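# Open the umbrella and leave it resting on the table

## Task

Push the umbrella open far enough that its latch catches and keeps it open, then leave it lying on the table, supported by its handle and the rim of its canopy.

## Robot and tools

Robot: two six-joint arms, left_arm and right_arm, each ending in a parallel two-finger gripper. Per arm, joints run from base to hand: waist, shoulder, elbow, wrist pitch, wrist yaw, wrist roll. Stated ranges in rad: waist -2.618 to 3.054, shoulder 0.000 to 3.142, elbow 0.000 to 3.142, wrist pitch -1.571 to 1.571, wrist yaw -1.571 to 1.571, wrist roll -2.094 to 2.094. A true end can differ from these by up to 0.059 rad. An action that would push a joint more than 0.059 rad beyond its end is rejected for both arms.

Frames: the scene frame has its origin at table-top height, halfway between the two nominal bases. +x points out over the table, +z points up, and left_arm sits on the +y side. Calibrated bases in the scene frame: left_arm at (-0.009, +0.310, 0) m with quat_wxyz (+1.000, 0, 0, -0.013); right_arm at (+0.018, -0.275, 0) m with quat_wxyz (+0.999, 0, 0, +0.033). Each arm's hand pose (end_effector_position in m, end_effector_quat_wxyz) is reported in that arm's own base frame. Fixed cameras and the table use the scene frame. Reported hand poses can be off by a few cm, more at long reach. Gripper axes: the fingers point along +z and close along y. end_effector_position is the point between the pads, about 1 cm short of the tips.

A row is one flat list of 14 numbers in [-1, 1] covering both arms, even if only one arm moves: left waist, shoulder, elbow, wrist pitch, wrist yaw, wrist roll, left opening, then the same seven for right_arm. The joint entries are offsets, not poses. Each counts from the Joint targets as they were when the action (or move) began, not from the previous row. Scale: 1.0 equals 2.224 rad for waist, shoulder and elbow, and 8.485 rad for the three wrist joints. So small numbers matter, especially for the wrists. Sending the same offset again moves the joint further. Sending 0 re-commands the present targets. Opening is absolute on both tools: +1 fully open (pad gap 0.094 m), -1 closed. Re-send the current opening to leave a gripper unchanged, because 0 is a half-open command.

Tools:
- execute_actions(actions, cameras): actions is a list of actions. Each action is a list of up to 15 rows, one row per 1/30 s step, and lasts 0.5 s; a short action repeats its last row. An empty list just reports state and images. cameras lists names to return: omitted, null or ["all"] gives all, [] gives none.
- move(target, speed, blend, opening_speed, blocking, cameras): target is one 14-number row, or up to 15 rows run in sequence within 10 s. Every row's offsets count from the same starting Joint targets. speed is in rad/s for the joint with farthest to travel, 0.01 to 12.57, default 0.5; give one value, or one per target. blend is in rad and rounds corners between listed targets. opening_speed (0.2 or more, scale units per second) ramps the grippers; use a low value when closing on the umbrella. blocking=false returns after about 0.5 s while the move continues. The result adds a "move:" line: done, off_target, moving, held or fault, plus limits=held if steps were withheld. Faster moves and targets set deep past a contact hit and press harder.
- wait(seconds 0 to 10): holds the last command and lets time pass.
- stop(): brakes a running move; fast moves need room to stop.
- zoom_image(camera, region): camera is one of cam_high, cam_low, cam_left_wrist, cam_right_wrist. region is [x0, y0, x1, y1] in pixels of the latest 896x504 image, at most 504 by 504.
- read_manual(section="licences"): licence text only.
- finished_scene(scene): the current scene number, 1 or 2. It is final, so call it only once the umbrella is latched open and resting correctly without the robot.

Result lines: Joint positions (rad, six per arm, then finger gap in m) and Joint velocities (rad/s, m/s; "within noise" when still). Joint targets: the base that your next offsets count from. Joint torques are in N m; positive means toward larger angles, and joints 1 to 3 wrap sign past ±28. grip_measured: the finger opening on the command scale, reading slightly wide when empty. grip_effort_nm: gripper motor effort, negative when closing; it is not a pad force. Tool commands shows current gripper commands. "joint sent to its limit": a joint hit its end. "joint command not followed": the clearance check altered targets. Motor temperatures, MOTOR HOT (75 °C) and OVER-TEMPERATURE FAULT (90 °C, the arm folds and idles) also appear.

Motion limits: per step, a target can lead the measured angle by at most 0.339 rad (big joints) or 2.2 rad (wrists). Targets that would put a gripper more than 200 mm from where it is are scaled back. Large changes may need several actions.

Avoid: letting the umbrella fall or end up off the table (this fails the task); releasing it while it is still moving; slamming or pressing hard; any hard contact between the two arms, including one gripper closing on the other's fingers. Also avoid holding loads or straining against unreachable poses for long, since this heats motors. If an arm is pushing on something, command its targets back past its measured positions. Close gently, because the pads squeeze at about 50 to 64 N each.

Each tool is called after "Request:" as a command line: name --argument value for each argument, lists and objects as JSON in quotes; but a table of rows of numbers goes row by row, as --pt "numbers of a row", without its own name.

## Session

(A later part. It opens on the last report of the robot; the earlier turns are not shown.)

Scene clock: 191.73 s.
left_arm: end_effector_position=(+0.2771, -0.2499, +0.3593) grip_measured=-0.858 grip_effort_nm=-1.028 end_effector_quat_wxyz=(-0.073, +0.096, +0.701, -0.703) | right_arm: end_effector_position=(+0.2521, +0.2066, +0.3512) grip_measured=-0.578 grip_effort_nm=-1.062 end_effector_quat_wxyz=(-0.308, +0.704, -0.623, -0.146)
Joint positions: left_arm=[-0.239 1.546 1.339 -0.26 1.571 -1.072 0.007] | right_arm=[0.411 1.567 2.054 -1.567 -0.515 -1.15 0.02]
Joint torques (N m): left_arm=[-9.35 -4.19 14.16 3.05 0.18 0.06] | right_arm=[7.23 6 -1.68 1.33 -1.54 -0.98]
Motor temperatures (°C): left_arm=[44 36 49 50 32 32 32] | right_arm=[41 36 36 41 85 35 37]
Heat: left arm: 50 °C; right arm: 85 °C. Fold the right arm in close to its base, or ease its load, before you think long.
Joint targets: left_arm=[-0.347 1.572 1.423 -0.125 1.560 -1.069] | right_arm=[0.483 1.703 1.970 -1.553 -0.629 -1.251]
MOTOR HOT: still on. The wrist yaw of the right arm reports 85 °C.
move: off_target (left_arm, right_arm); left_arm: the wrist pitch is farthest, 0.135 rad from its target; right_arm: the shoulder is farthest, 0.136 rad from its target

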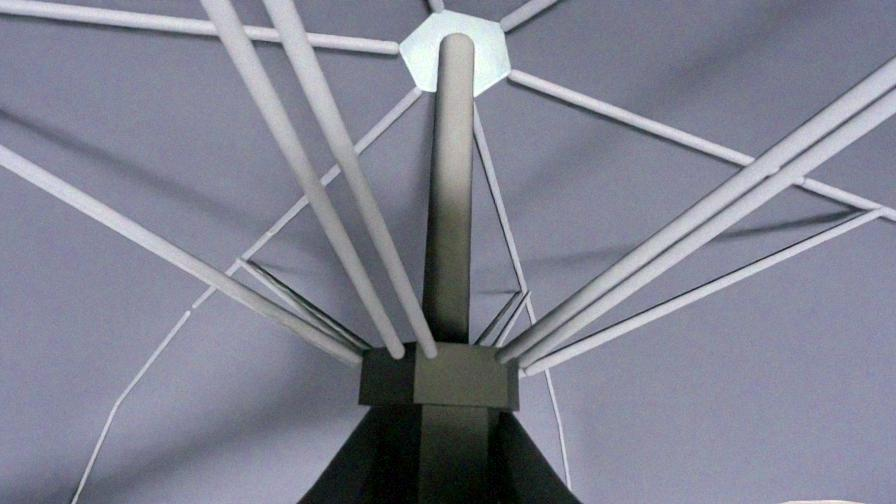

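Request:
wait --seconds 10 --cameras '[]'

Request:
wait --seconds 10 --cameras '[]'

Request:
wait --seconds 10

Scene clock: 203.03 s.
left_arm: end_effector_position=(+0.2771, -0.2500, +0.3593) grip_measured=-0.858 grip_effort_nm=-1.038 end_effector_quat_wxyz=(-0.073, +0.096, +0.701, -0.703) | right_arm: end_effector_position=(+0.2521, +0.2066, +0.3512) grip_measured=-0.578 grip_effort_nm=-1.067 end_effector_quat_wxyz=(-0.308, +0.704, -0.623, -0.146)
Joint positions: left_arm=[-0.239 1.546 1.339 -0.259 1.571 -1.072 0.007] | right_arm=[0.411 1.567 2.054 -1.567 -0.515 -1.15 0.02]
Joint torques (N m): left_arm=[-9.33 -4.21 14.19 3.03 0.18 0.09] | right_arm=[7.17 6.05 -1.65 1.34 -1.55 -0.99]
Motor temperatures (°C): left_arm=[41 36 47 52 32 32 32] | right_arm=[39 36 36 39 66 36 37]
Heat: left arm: 52 °C; right arm: 66 °C.
Joint targets: left_arm=[-0.347 1.572 1.423 -0.125 1.560 -1.069] | right_arm=[0.483 1.703 1.970 -1.553 -0.629 -1.251]
Tool commands: left_gripper/opening=-0.98 right_gripper/opening=-0.95
MOTOR HOT: cleared for the motors of the right arm.
wait: 10.00 s; at rest from the start

Scene clock: 213.03 s.
left_arm: end_effector_position=(+0.2771, -0.2500, +0.3593) grip_measured=-0.858 grip_effort_nm=-1.038 end_effector_quat_wxyz=(-0.073, +0.096, +0.701, -0.703) | right_arm: end_effector_position=(+0.2521, +0.2066, +0.3512) grip_measured=-0.578 grip_effort_nm=-1.062 end_effector_quat_wxyz=(-0.308, +0.704, -0.623, -0.146)
Joint positions: left_arm=[-0.239 1.546 1.339 -0.259 1.571 -1.072 0.007] | right_arm=[0.411 1.567 2.054 -1.567 -0.515 -1.15 0.02]
Joint torques (N m): left_arm=[-9.35 -4.18 14.17 3.04 0.17 0.09] | right_arm=[7.16 6.02 -1.69 1.34 -1.54 -1]
Motor temperatures (°C): left_arm=[40 36 47 54 32 32 32] | right_arm=[38 36 36 39 58 36 37]
Heat: left arm: 54 °C; right arm: 58 °C.
Joint targets: left_arm=[-0.347 1.572 1.423 -0.125 1.560 -1.069] | right_arm=[0.483 1.703 1.970 -1.553 -0.629 -1.251]
Tool commands: left_gripper/opening=-0.98 right_gripper/opening=-0.95
wait: 10.00 s; at rest by 0.17 s

Scene clock: 223.03 s.
left_arm: end_effector_position=(+0.2771, -0.2500, +0.3593) grip_measured=-0.858 grip_effort_nm=-1.028 end_effector_quat_wxyz=(-0.073, +0.096, +0.701, -0.703) | right_arm: end_effector_position=(+0.2521, +0.2066, +0.3512) grip_measured=-0.578 grip_effort_nm=-1.067 end_effector_quat_wxyz=(-0.308, +0.704, -0.623, -0.146)
Joint positions: left_arm=[-0.239 1.546 1.339 -0.259 1.571 -1.072 0.007] | right_arm=[0.411 1.567 2.054 -1.567 -0.515 -1.15 0.02]
Joint torques (N m): left_arm=[-9.36 -4.18 14.16 3.03 0.18 0.08] | right_arm=[7.19 6.06 -1.62 1.34 -1.54 -0.98]
Motor temperatures (°C): left_arm=[39 36 46 55 32 32 33] | right_arm=[37 36 36 38 54 36 37]
Heat: left arm: 55 °C; right arm: 54 °C.
Joint targets: left_arm=[-0.347 1.572 1.423 -0.125 1.560 -1.068] | right_arm=[0.483 1.703 1.970 -1.553 -0.629 -1.251]
Tool commands: left_gripper/opening=-0.98 right_gripper/opening=-0.95
wait: 10.00 s; at rest by 0.17 s

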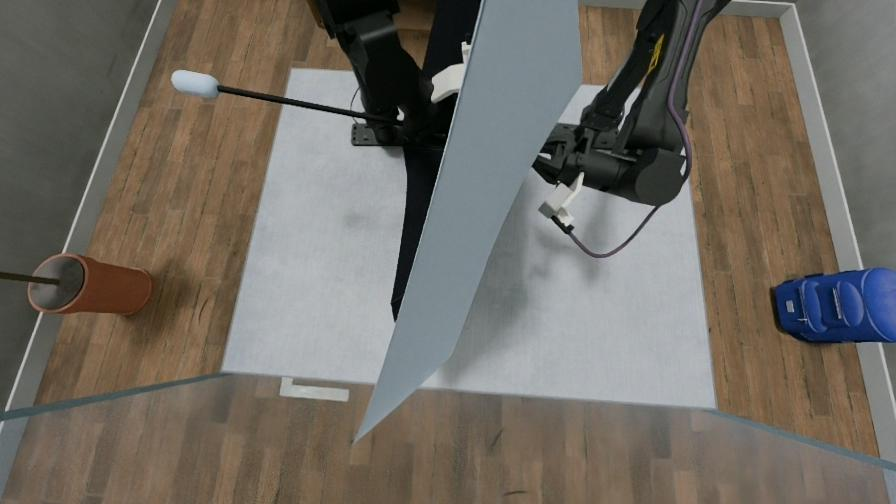

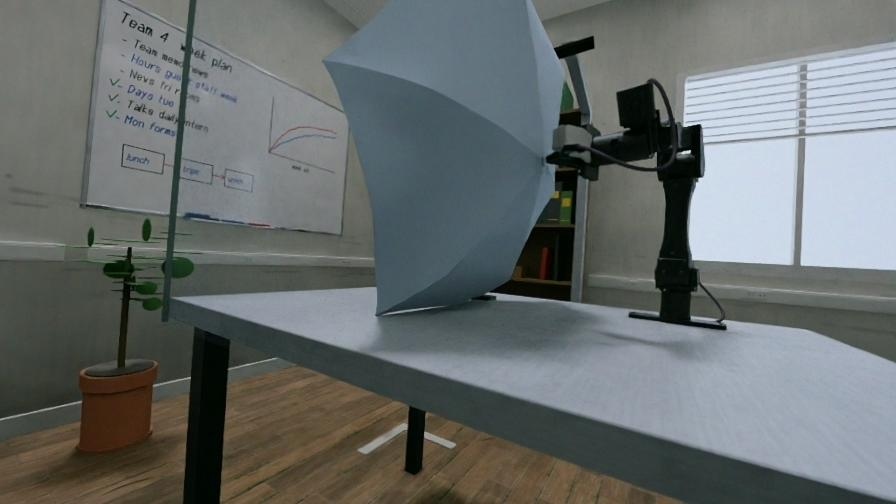

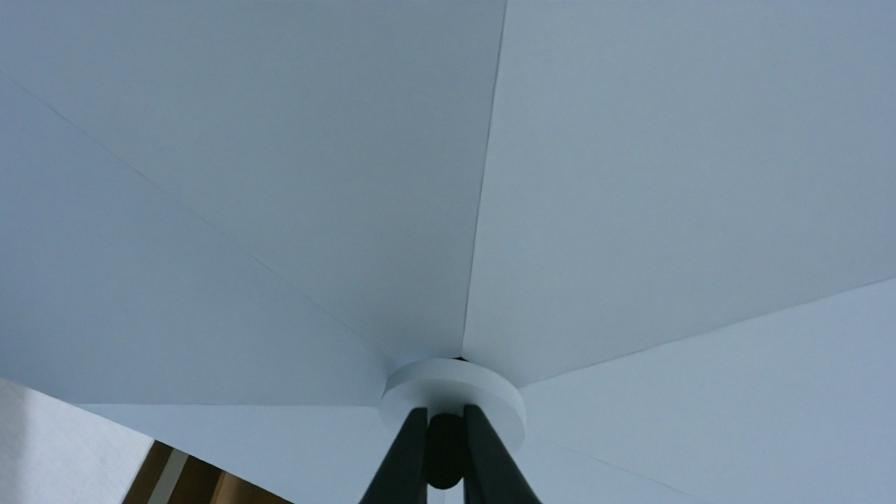

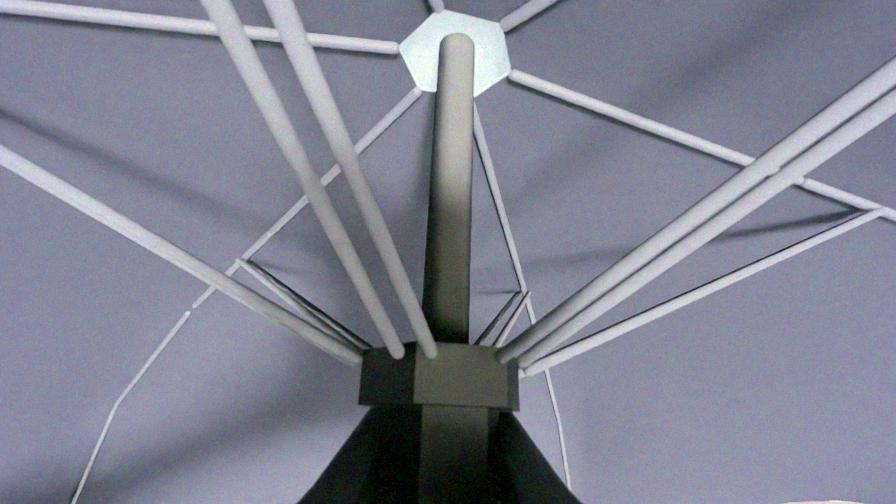

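Request:
move --pt "-0.10 0 0.03 0 0 0 -0.98 0.10 0 0 0.0 -0.08 0 -0.95" --pt "-0.10 0.0 0.03 0 0 0 -0.98 0.08 0 0 0.0 -0.08 0 -0.95" --pt "-0.05 0.0 0.02 0 0 0 -0.98 0.04 0 0 0.0 -0.02 0 -0.95" --speed '[0.3,0.04,0.5]'

Scene clock: 227.80 s.
left_arm: end_effector_position=(+0.2808, -0.2368, +0.3507) grip_measured=-0.858 grip_effort_nm=-1.033 end_effector_quat_wxyz=(-0.099, +0.040, +0.706, -0.700) | right_arm: end_effector_position=(+0.2494, +0.2231, +0.3493) grip_measured=-0.578 grip_effort_nm=-1.067 end_effector_quat_wxyz=(-0.304, +0.706, -0.620, -0.158)
Joint positions: left_arm=[-0.197 1.538 1.328 -0.382 1.571 -1.063 0.007] | right_arm=[0.462 1.587 2.059 -1.545 -0.512 -1.105 0.02]
Joint torques (N m): left_arm=[-4.41 -5.34 9.25 2.61 0.32 -0.05] | right_arm=[16.38 4.14 -2.06 1.16 -6.52 -1.43]
Motor temperatures (°C): left_arm=[39 36 47 56 32 32 33] | right_arm=[37 36 36 38 55 36 37]
Heat: left arm: 56 °C; right arm: 55 °C.
Joint targets: left_arm=[-0.248 1.546 1.353 -0.284 1.569 -1.071] | right_arm=[0.627 1.703 1.970 -1.553 -1.069 -1.252]
move: held (left_arm; a check stopped the path), off_target (right_arm; braked when a check withheld steps of left_arm); path passed 0 of 3 targets; limits=held; left_arm: the waist is farthest, 0.261 rad from its target; right_arm: the wrist yaw is farthest, 0.286 rad from its target
joint command not followed: on one or more control steps a check withheld the commanded joint targets of the left arm, and it was not sent them on those steps.
cause: the commanded joint targets, or the way to them, would bring a part of the robot too close to another arm (this arm's wrist camera and the right arm's wrist (the part past the wrist pitch), along the way the arms are being sent, or toward where that arm still pushes).

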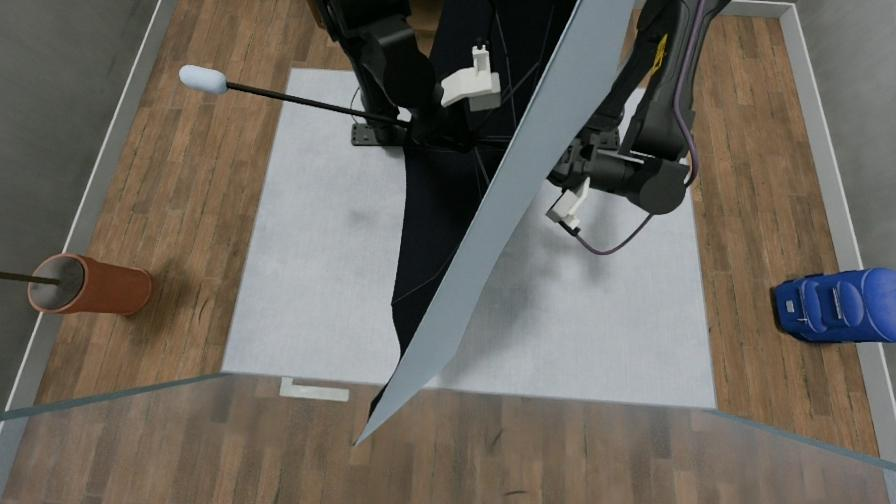

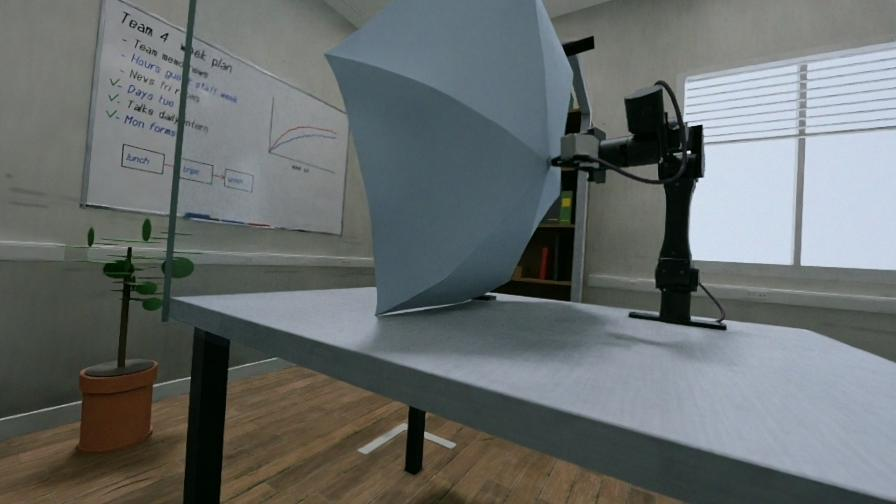

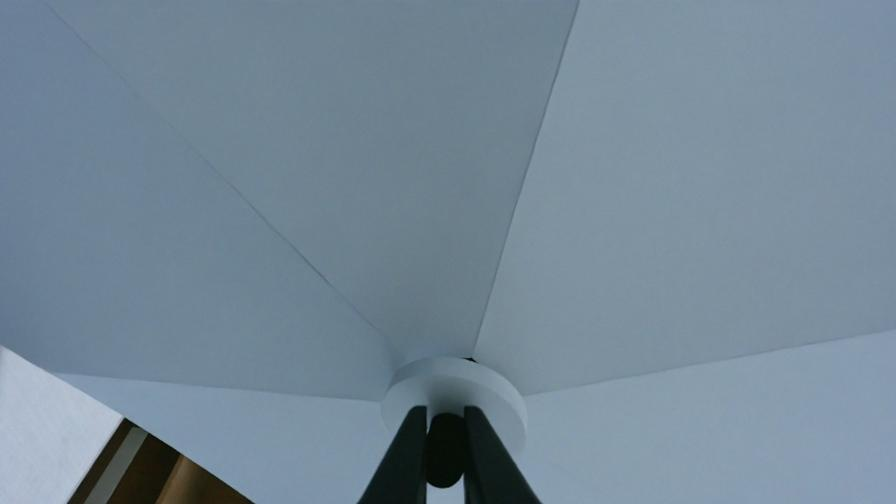

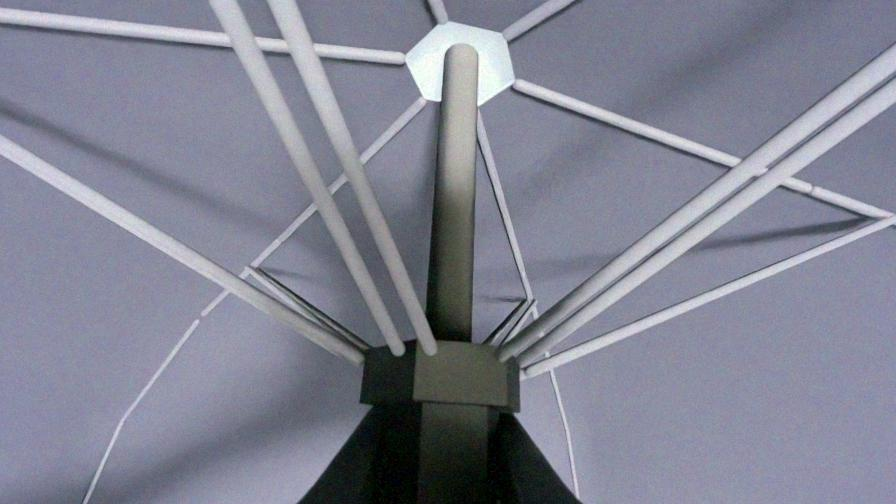

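Request:
move --target '[-0.02,0,0,0,0,-0.11,-0.98,-0.03,-0.02,0,0,0.035,0,-0.95]' --speed 0.6

Scene clock: 232.87 s.
left_arm: end_effector_position=(+0.2787, -0.2406, +0.3498) grip_measured=-0.856 grip_effort_nm=-1.038 end_effector_quat_wxyz=(-0.403, -0.273, +0.652, -0.581) | right_arm: end_effector_position=(+0.2494, +0.2166, +0.3524) grip_measured=-0.578 grip_effort_nm=-1.062 end_effector_quat_wxyz=(-0.308, +0.708, -0.620, -0.136)
Joint positions: left_arm=[-0.21 1.542 1.328 -0.378 1.571 -1.982 0.007] | right_arm=[0.462 1.567 2.059 -1.545 -0.475 -1.112 0.02]
Joint torques (N m): left_arm=[-7.15 -5.65 9.25 2.56 0.32 -0.2] | right_arm=[9.73 2.37 -2.11 1.17 -3.57 -1.36]
Motor temperatures (°C): left_arm=[39 36 46 54 32 32 33] | right_arm=[38 36 35 38 64 37 37]
Heat: left arm: 54 °C; right arm: 64 °C.
Joint targets: left_arm=[-0.293 1.546 1.353 -0.284 1.569 -2.005] | right_arm=[0.560 1.659 1.970 -1.553 -0.772 -1.251]
move: off_target (left_arm, right_arm); left_arm: the wrist pitch is farthest, 0.094 rad from its target; right_arm: the wrist yaw is farthest, 0.297 rad from its target

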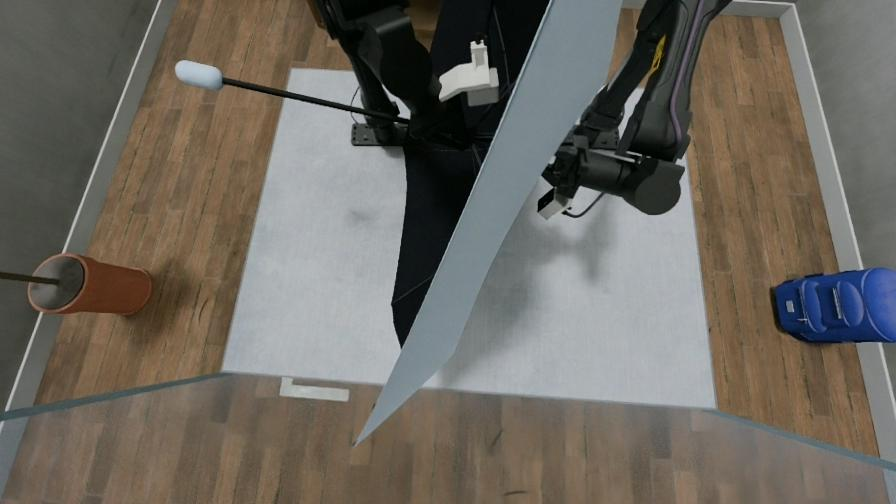

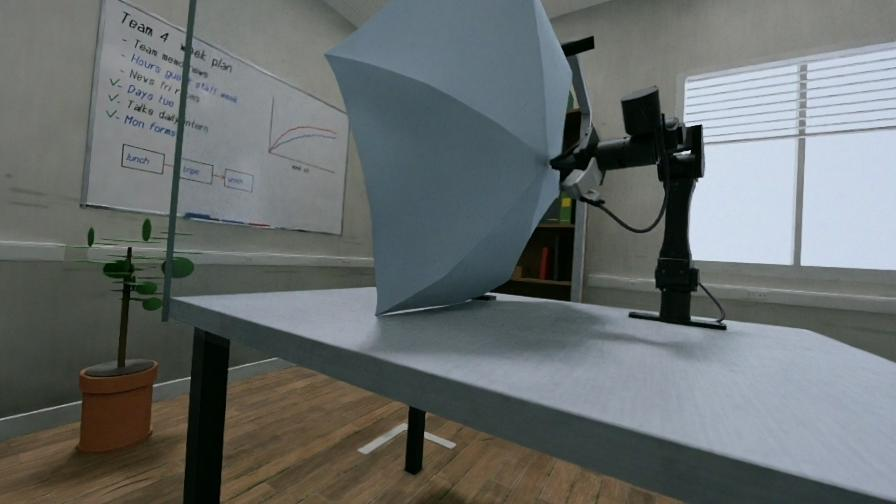

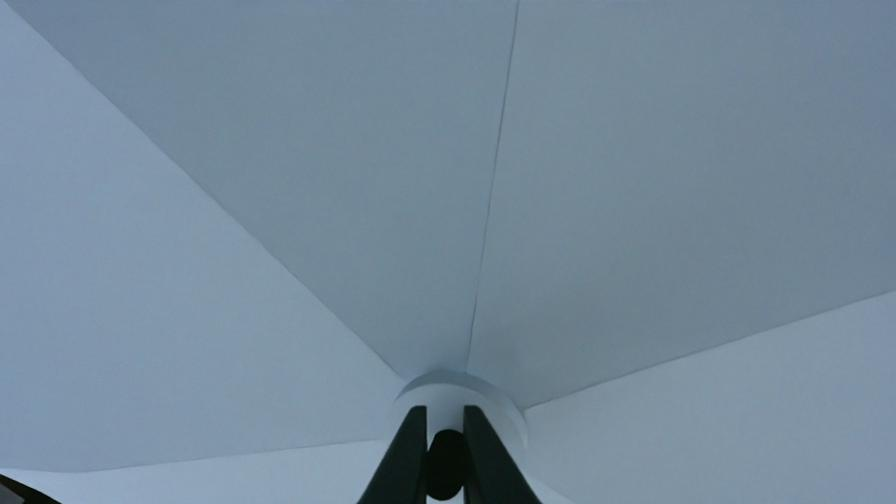

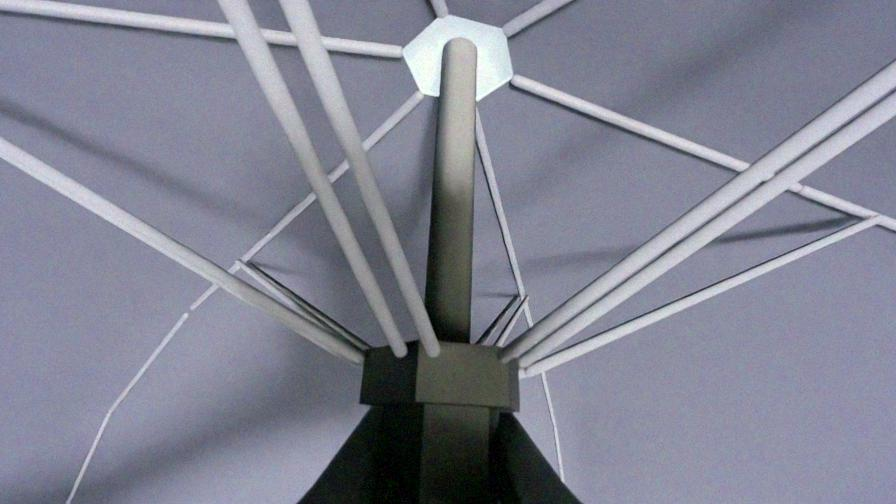

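Request:
move --pt "-0.09 0 0.02 -0.005 0 0 -0.98 0.06 0 0 0.0 -0.06 0 -0.95" --pt "-0.11 0.0 0.02 -0.005 0 0 -0.98 0.07 0 0 0.0 -0.07 0 -0.95" --pt "-0.06 0.0 0.02 -0.005 0 0 -0.98 0.03 0 0 0.0 -0.01 0 -0.95" --speed '[0.35,0.04,0.5]'

Scene clock: 238.90 s.
left_arm: end_effector_position=(+0.2653, -0.2513, +0.3554) grip_measured=-0.865 grip_effort_nm=-1.033 end_effector_quat_wxyz=(-0.419, -0.263, +0.656, -0.570) | right_arm: end_effector_position=(+0.2366, +0.2131, +0.3596) grip_measured=-0.578 grip_effort_nm=-1.062 end_effector_quat_wxyz=(-0.313, +0.716, -0.612, -0.125)
Joint positions: left_arm=[-0.252 1.53 1.338 -0.398 1.571 -1.995 0.006] | right_arm=[0.482 1.531 2.059 -1.563 -0.454 -1.118 0.02]
Joint torques (N m): left_arm=[-15.1 -4.71 12.1 2.32 0.32 -0.07] | right_arm=[14.46 5.81 -2.24 1.38 -4.74 -1.29]
Motor temperatures (°C): left_arm=[42 36 46 53 32 32 33] | right_arm=[40 36 35 38 77 38 37]
Heat: left arm: 53 °C; right arm: 77 °C. Fold the right arm in close to its base, or ease its load, before you think long.
Joint targets: left_arm=[-0.426 1.546 1.398 -0.326 1.569 -2.005] | right_arm=[0.627 1.659 1.970 -1.553 -0.857 -1.251]
MOTOR HOT: the wrist yaw of the right arm reports 77 °C; the controller's stop level is 90 °C. To cool a motor, set the load down, stop pushing, or move to a pose that needs little force.
move: off_target (left_arm, right_arm); left_arm: the waist is farthest, 0.174 rad from its target; right_arm: the wrist yaw is farthest, 0.403 rad from its target

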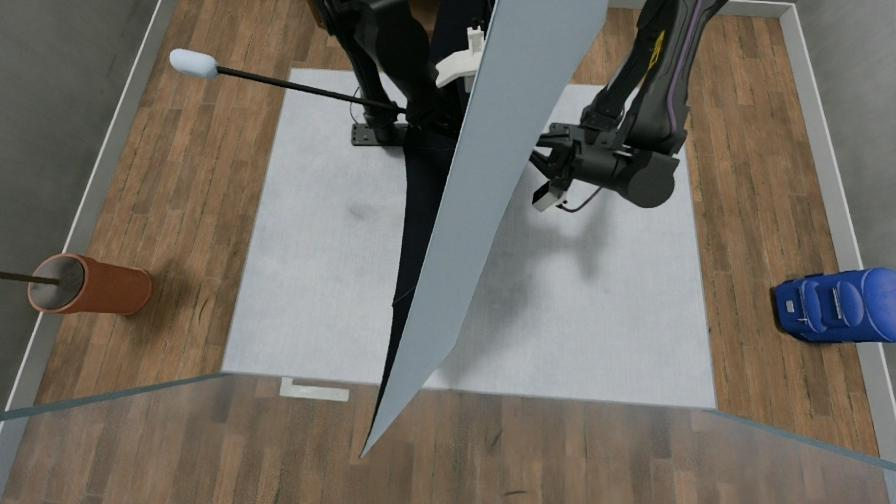

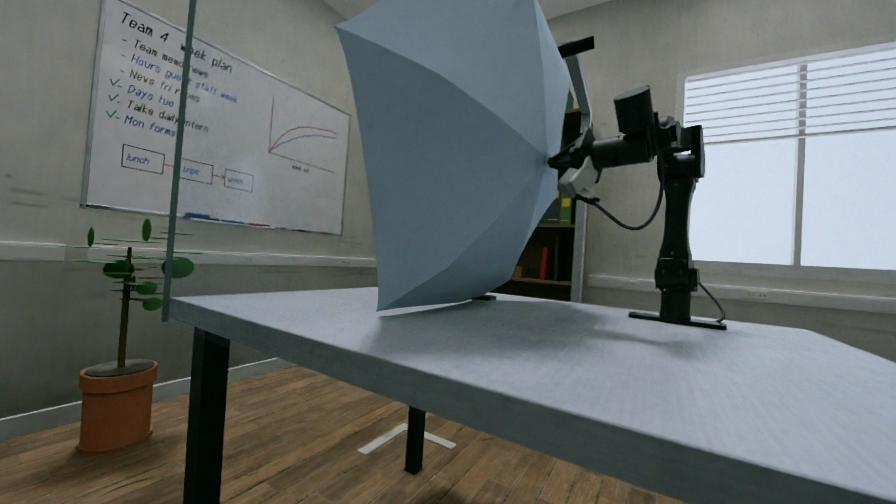

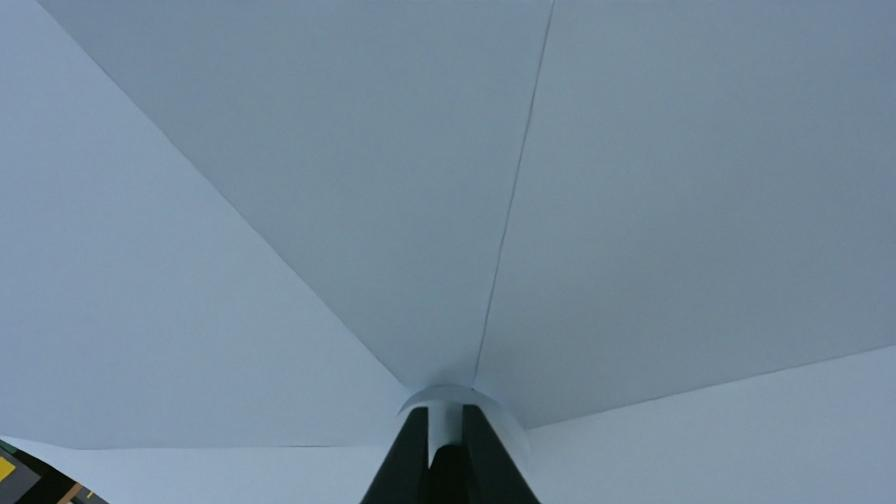

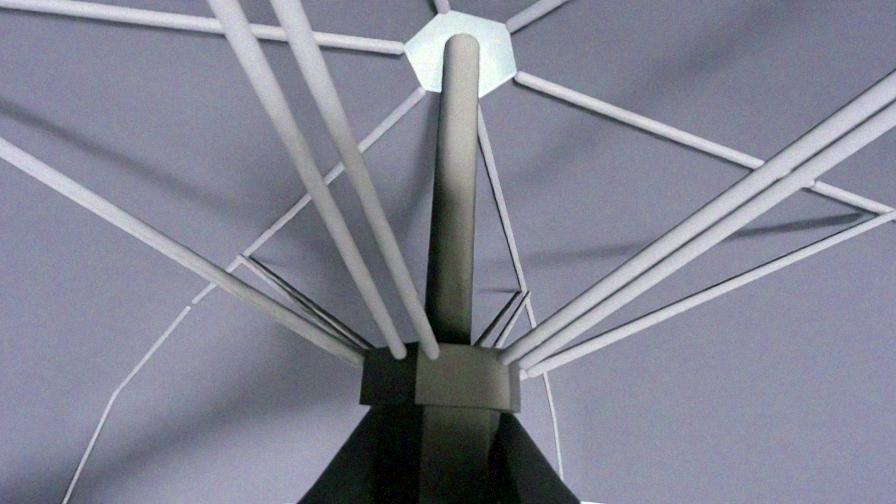

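Request:
move --target '[0.065,0,0,0,0,0,-0.98,-0.045,-0.01,0,0,0.04,0,-0.95]' --speed 0.4 --cameras '["cam_right_wrist","cam_left_wrist"]'

Scene clock: 241.30 s.
left_arm: end_effector_position=(+0.2719, -0.2453, +0.3549) grip_measured=-0.865 grip_effort_nm=-1.033 end_effector_quat_wxyz=(-0.412, -0.271, +0.653, -0.574) | right_arm: end_effector_position=(+0.2463, +0.2122, +0.3594) grip_measured=-0.578 grip_effort_nm=-1.057 end_effector_quat_wxyz=(-0.322, +0.721, -0.605, -0.102)
Joint positions: left_arm=[-0.229 1.533 1.338 -0.393 1.571 -2 0.006] | right_arm=[0.482 1.531 2.051 -1.527 -0.421 -1.139 0.02]
Joint torques (N m): left_arm=[-4.57 -4.94 12.1 2.26 0.32 -0.01] | right_arm=[4.42 3.93 -1.52 1.08 -1.29 -1.08]
Motor temperatures (°C): left_arm=[42 36 46 52 32 32 33] | right_arm=[40 36 35 38 76 38 37]
Heat: left arm: 52 °C; right arm: 76 °C. Fold the right arm in close to its base, or ease its load, before you think long.
Joint targets: left_arm=[-0.282 1.546 1.398 -0.326 1.569 -2.005] | right_arm=[0.527 1.636 1.970 -1.553 -0.518 -1.251]
MOTOR HOT: still on. The wrist yaw of the right arm reports 76 °C.
move: off_target (left_arm, right_arm); left_arm: the wrist pitch is farthest, 0.067 rad from its target; right_arm: the wrist roll is farthest, 0.112 rad from its target
Images, in order (width x height): cam_left_wrist 896x504, cam_right_wrist 896x504.

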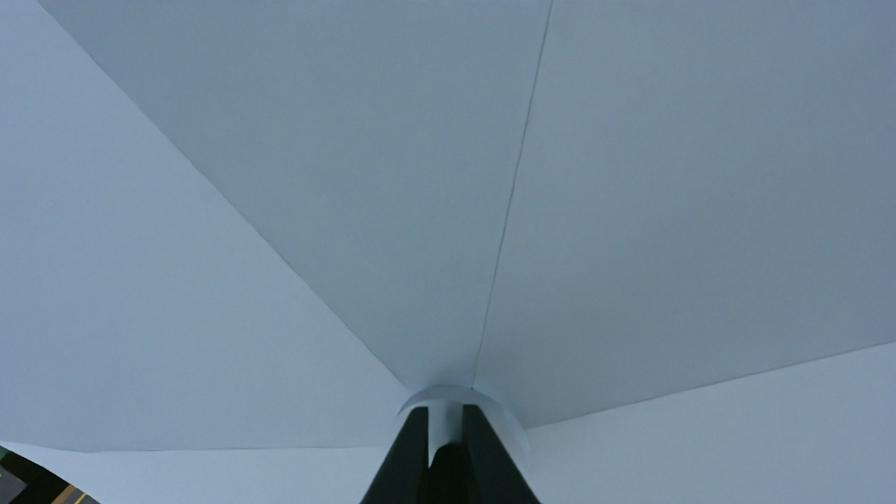

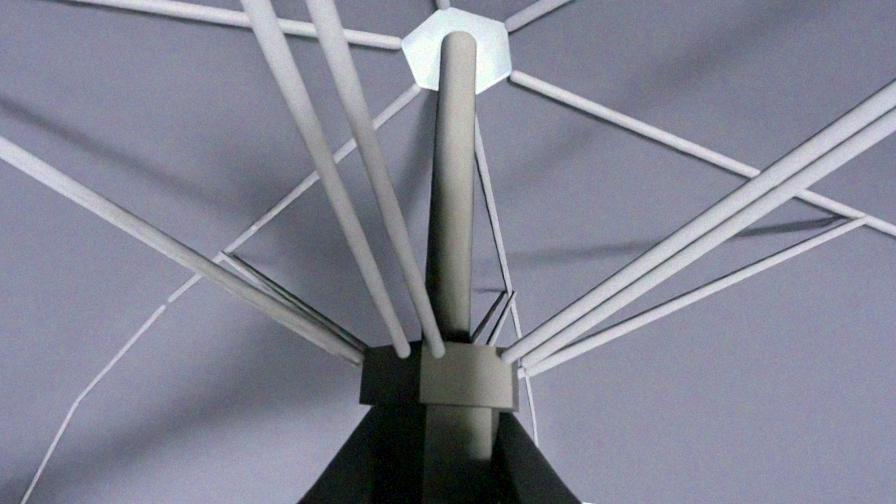

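Request:
move --pt "0.015 0 -0.02 0 0 0 -0.4 -0.015 -0.01 0 0 0.01 0 -0.95" --pt "0.15 0 -0.02 0 0 0 -0.4 -0.015 -0.01 0 0 0.01 0 -0.95" --speed 0.4 --opening_speed 0.5

Scene clock: 244.37 s.
left_arm: end_effector_position=(+0.3339, -0.1611, +0.3555) grip_measured=-0.401 grip_effort_nm=0.061 end_effector_quat_wxyz=(-0.310, -0.345, +0.619, -0.634) | right_arm: end_effector_position=(+0.2541, +0.2162, +0.3546) grip_measured=-0.578 grip_effort_nm=-1.062 end_effector_quat_wxyz=(-0.323, +0.721, -0.605, -0.096)
Joint positions: left_arm=[0.049 1.54 1.337 -0.327 1.564 -2.003 0.028] | right_arm=[0.488 1.542 2.035 -1.494 -0.408 -1.137 0.02]
Joint torques (N m): left_arm=[0.31 -5.53 8.51 1.57 0.35 0.02] | right_arm=[0.51 0.95 0.21 0.78 -0.49 -1.1]
Motor temperatures (°C): left_arm=[41 36 46 52 32 32 33] | right_arm=[39 36 35 38 72 38 37]
Heat: left arm: 52 °C; right arm: 72 °C. Fold the right arm in close to its base, or ease its load, before you think long.
Joint targets: left_arm=[0.052 1.546 1.353 -0.327 1.569 -2.005] | right_arm=[0.494 1.614 1.970 -1.553 -0.433 -1.251]
MOTOR HOT: still on. The wrist yaw of the right arm reports 72 °C.
move: off_target (right_arm); right_arm: the wrist roll is farthest, 0.114 rad from its target

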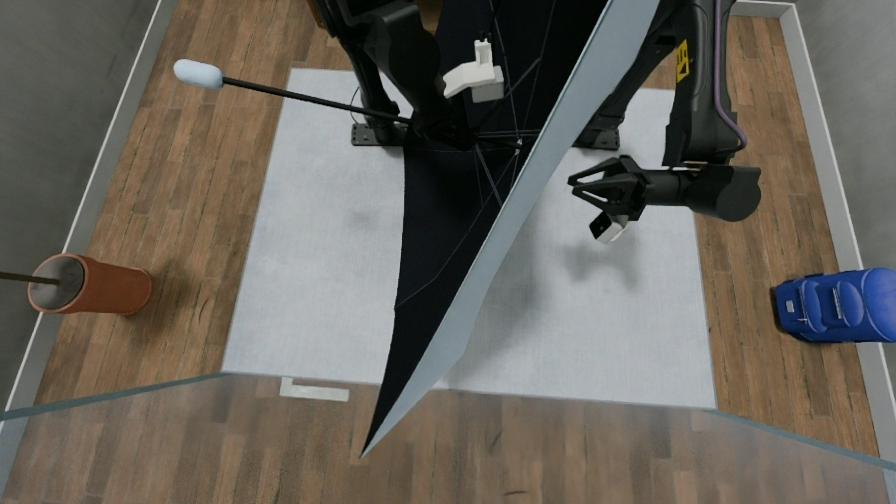

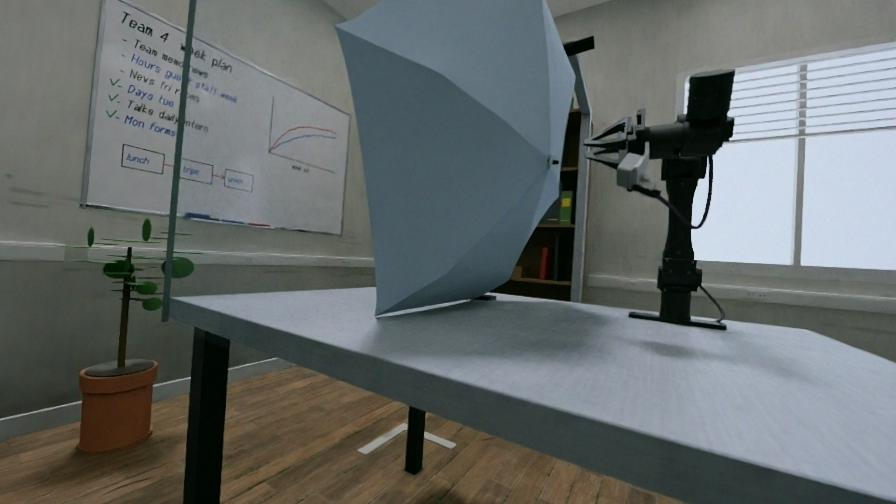

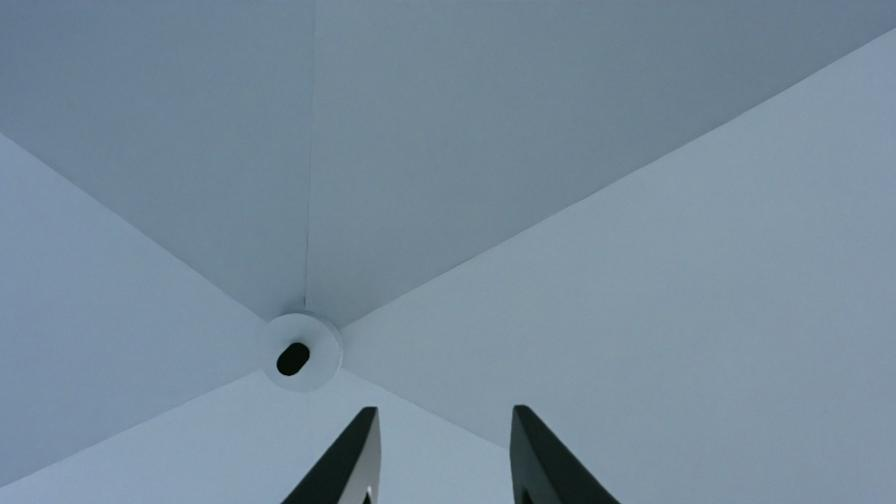

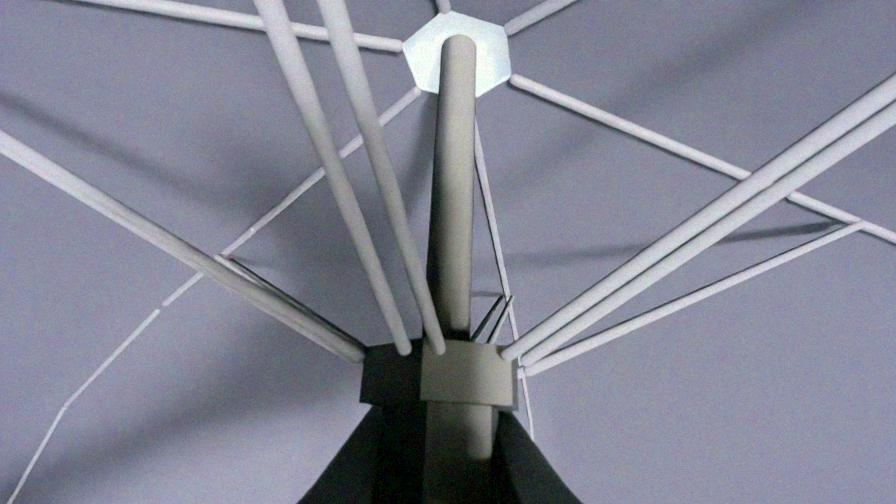

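Request:
move --pt "0.43 0 0 0 0 0 -0.4 0 0 0 0 0 0 -0.95" --pt "0.43 0 0 0 0 0 -0.4 -0.102 -0.278 -0.436 0.167 -0.057 0.0816 -0.95" --speed '[0.7,0.3]'

Scene clock: 269.27 s.
left_arm: end_effector_position=(+0.3233, +0.1822, +0.3555) grip_measured=-0.401 grip_effort_nm=0.061 end_effector_quat_wxyz=(-0.020, +0.592, -0.389, +0.705) | right_arm: end_effector_position=(+0.2397, +0.2203, +0.3883) grip_measured=-0.604 grip_effort_nm=-1.062 end_effector_quat_wxyz=(+0.643, -0.559, +0.469, +0.235)
Joint positions: left_arm=[1.011 1.54 1.337 -0.325 1.562 -2.003 0.028] | right_arm=[0.282 0.986 1.021 -0.144 -0.938 -0.61 0.019]
Joint torques (N m): left_arm=[-0.2 -5.53 8.51 1.58 0.37 0.03] | right_arm=[-1.58 -1.03 5.61 1.79 0.18 0.51]
Motor temperatures (°C): left_arm=[37 36 45 48 32 32 32] | right_arm=[37 35 35 40 55 38 37]
Heat: left arm: 48 °C; right arm: 55 °C.
Joint targets: left_arm=[1.008 1.546 1.353 -0.326 1.569 -2.005] | right_arm=[0.267 0.996 1.000 -0.136 -0.916 -0.559]
MOTOR HOT: cleared for the motors of the right arm.
move: off_target (right_arm); right_arm: the wrist roll is farthest, 0.052 rad from its target

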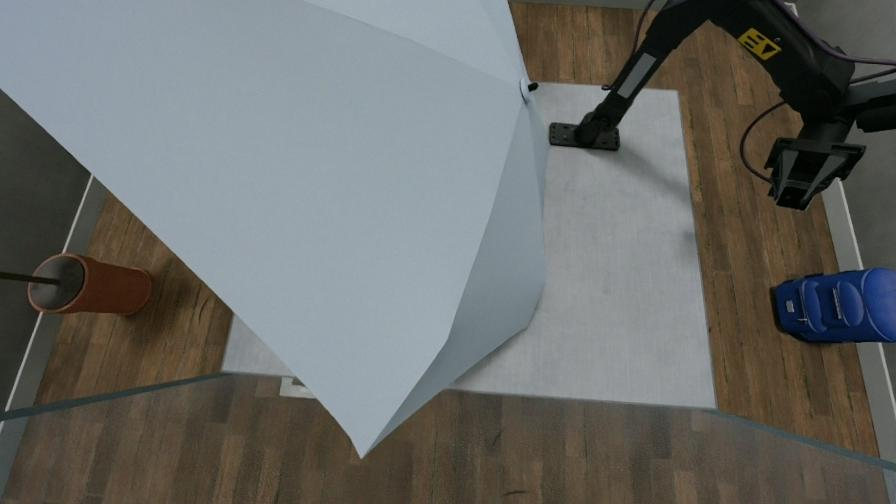

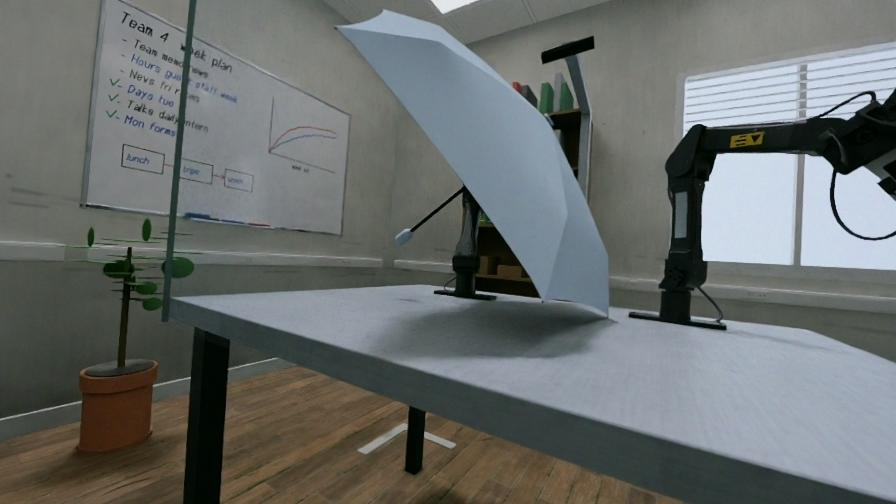

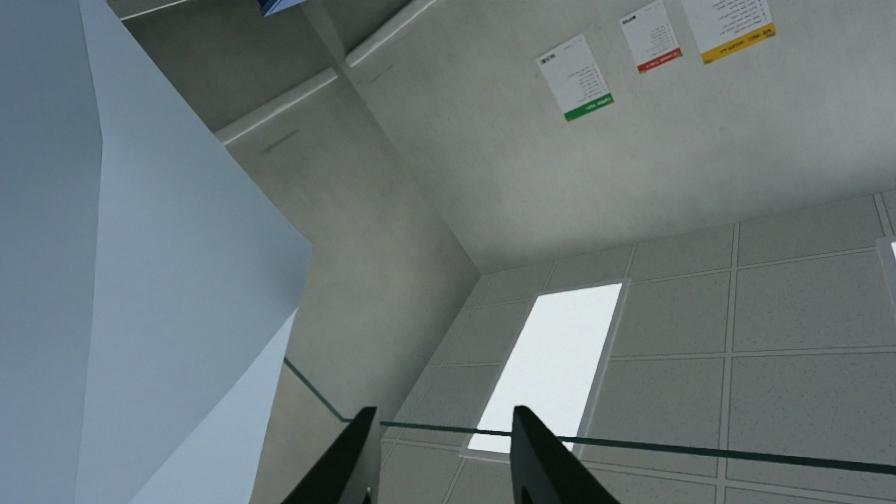

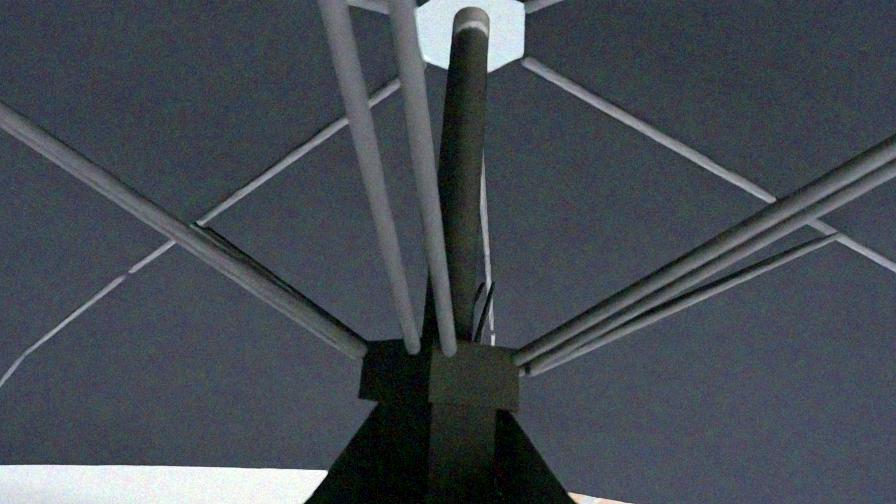

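Request:
move --target '[0,0,0,0,0,0,-0.4,0,-0.0169,-0.098,0.0212,0,0,-0.95]' --speed 0.2 --cameras '["cam_low","cam_right_wrist"]'

Request:
zoom_image --camera "cam_low" --region '[370, 180, 650, 350]'

Scene clock: 273.50 s.
left_arm: end_effector_position=(+0.3233, +0.1822, +0.3555) grip_measured=-0.401 grip_effort_nm=0.061 end_effector_quat_wxyz=(-0.020, +0.592, -0.389, +0.705) | right_arm: end_effector_position=(+0.2392, +0.2168, +0.3711) grip_measured=-0.604 grip_effort_nm=-1.067 end_effector_quat_wxyz=(+0.680, -0.547, +0.436, +0.220)
Joint positions: left_arm=[1.011 1.54 1.337 -0.325 1.562 -2.003 0.028] | right_arm=[0.271 0.934 0.829 0.142 -0.94 -0.556 0.019]
Joint torques (N m): left_arm=[-0.18 -5.53 8.49 1.58 0.37 0.03] | right_arm=[-0.39 0.32 3.69 0.78 0.28 -0.03]
Heat: left arm: 48 °C; right arm: 54 °C.
Joint targets: left_arm=[1.008 1.546 1.353 -0.326 1.569 -2.005] | right_arm=[0.267 0.958 0.782 0.044 -0.917 -0.559]
move: off_target (right_arm); right_arm: the wrist pitch is farthest, 0.098 rad from its target

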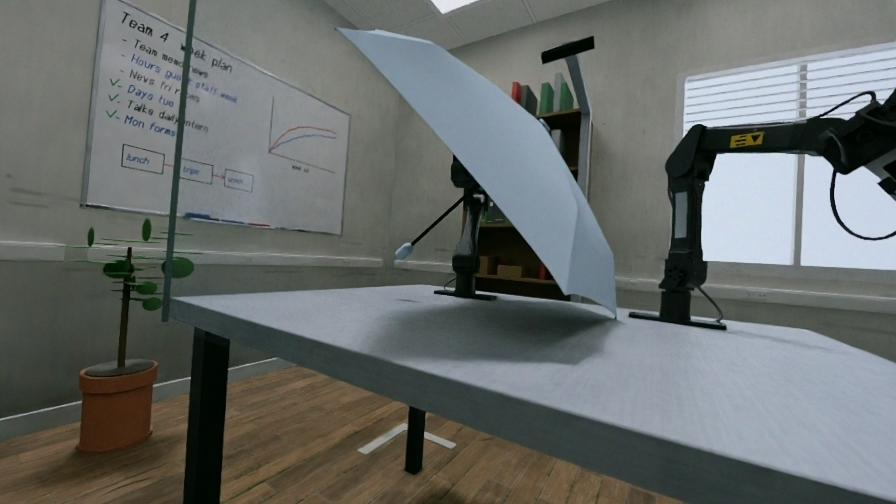

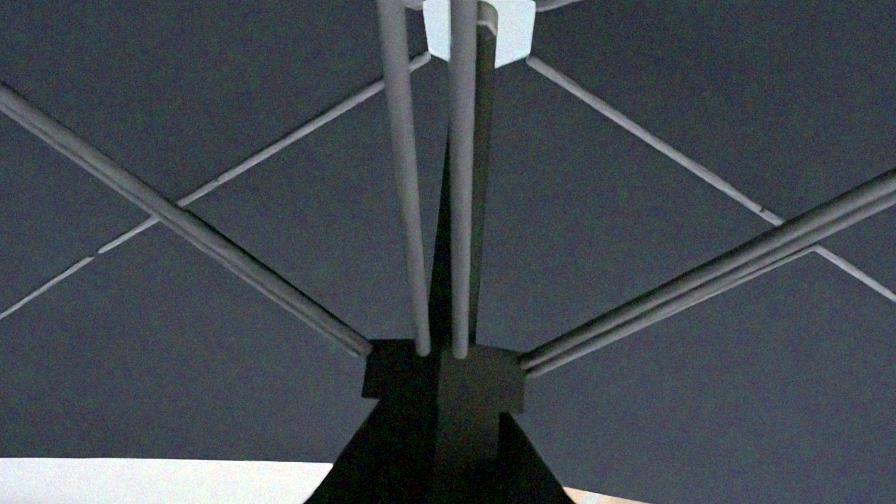

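Scaled by 1.800 (camera's finer frame: 1280x720).

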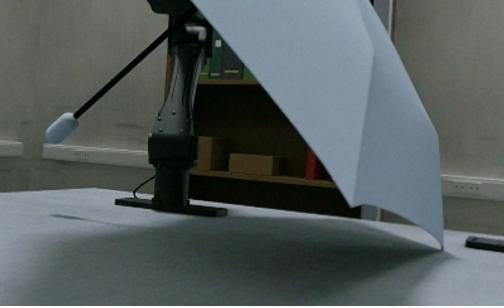

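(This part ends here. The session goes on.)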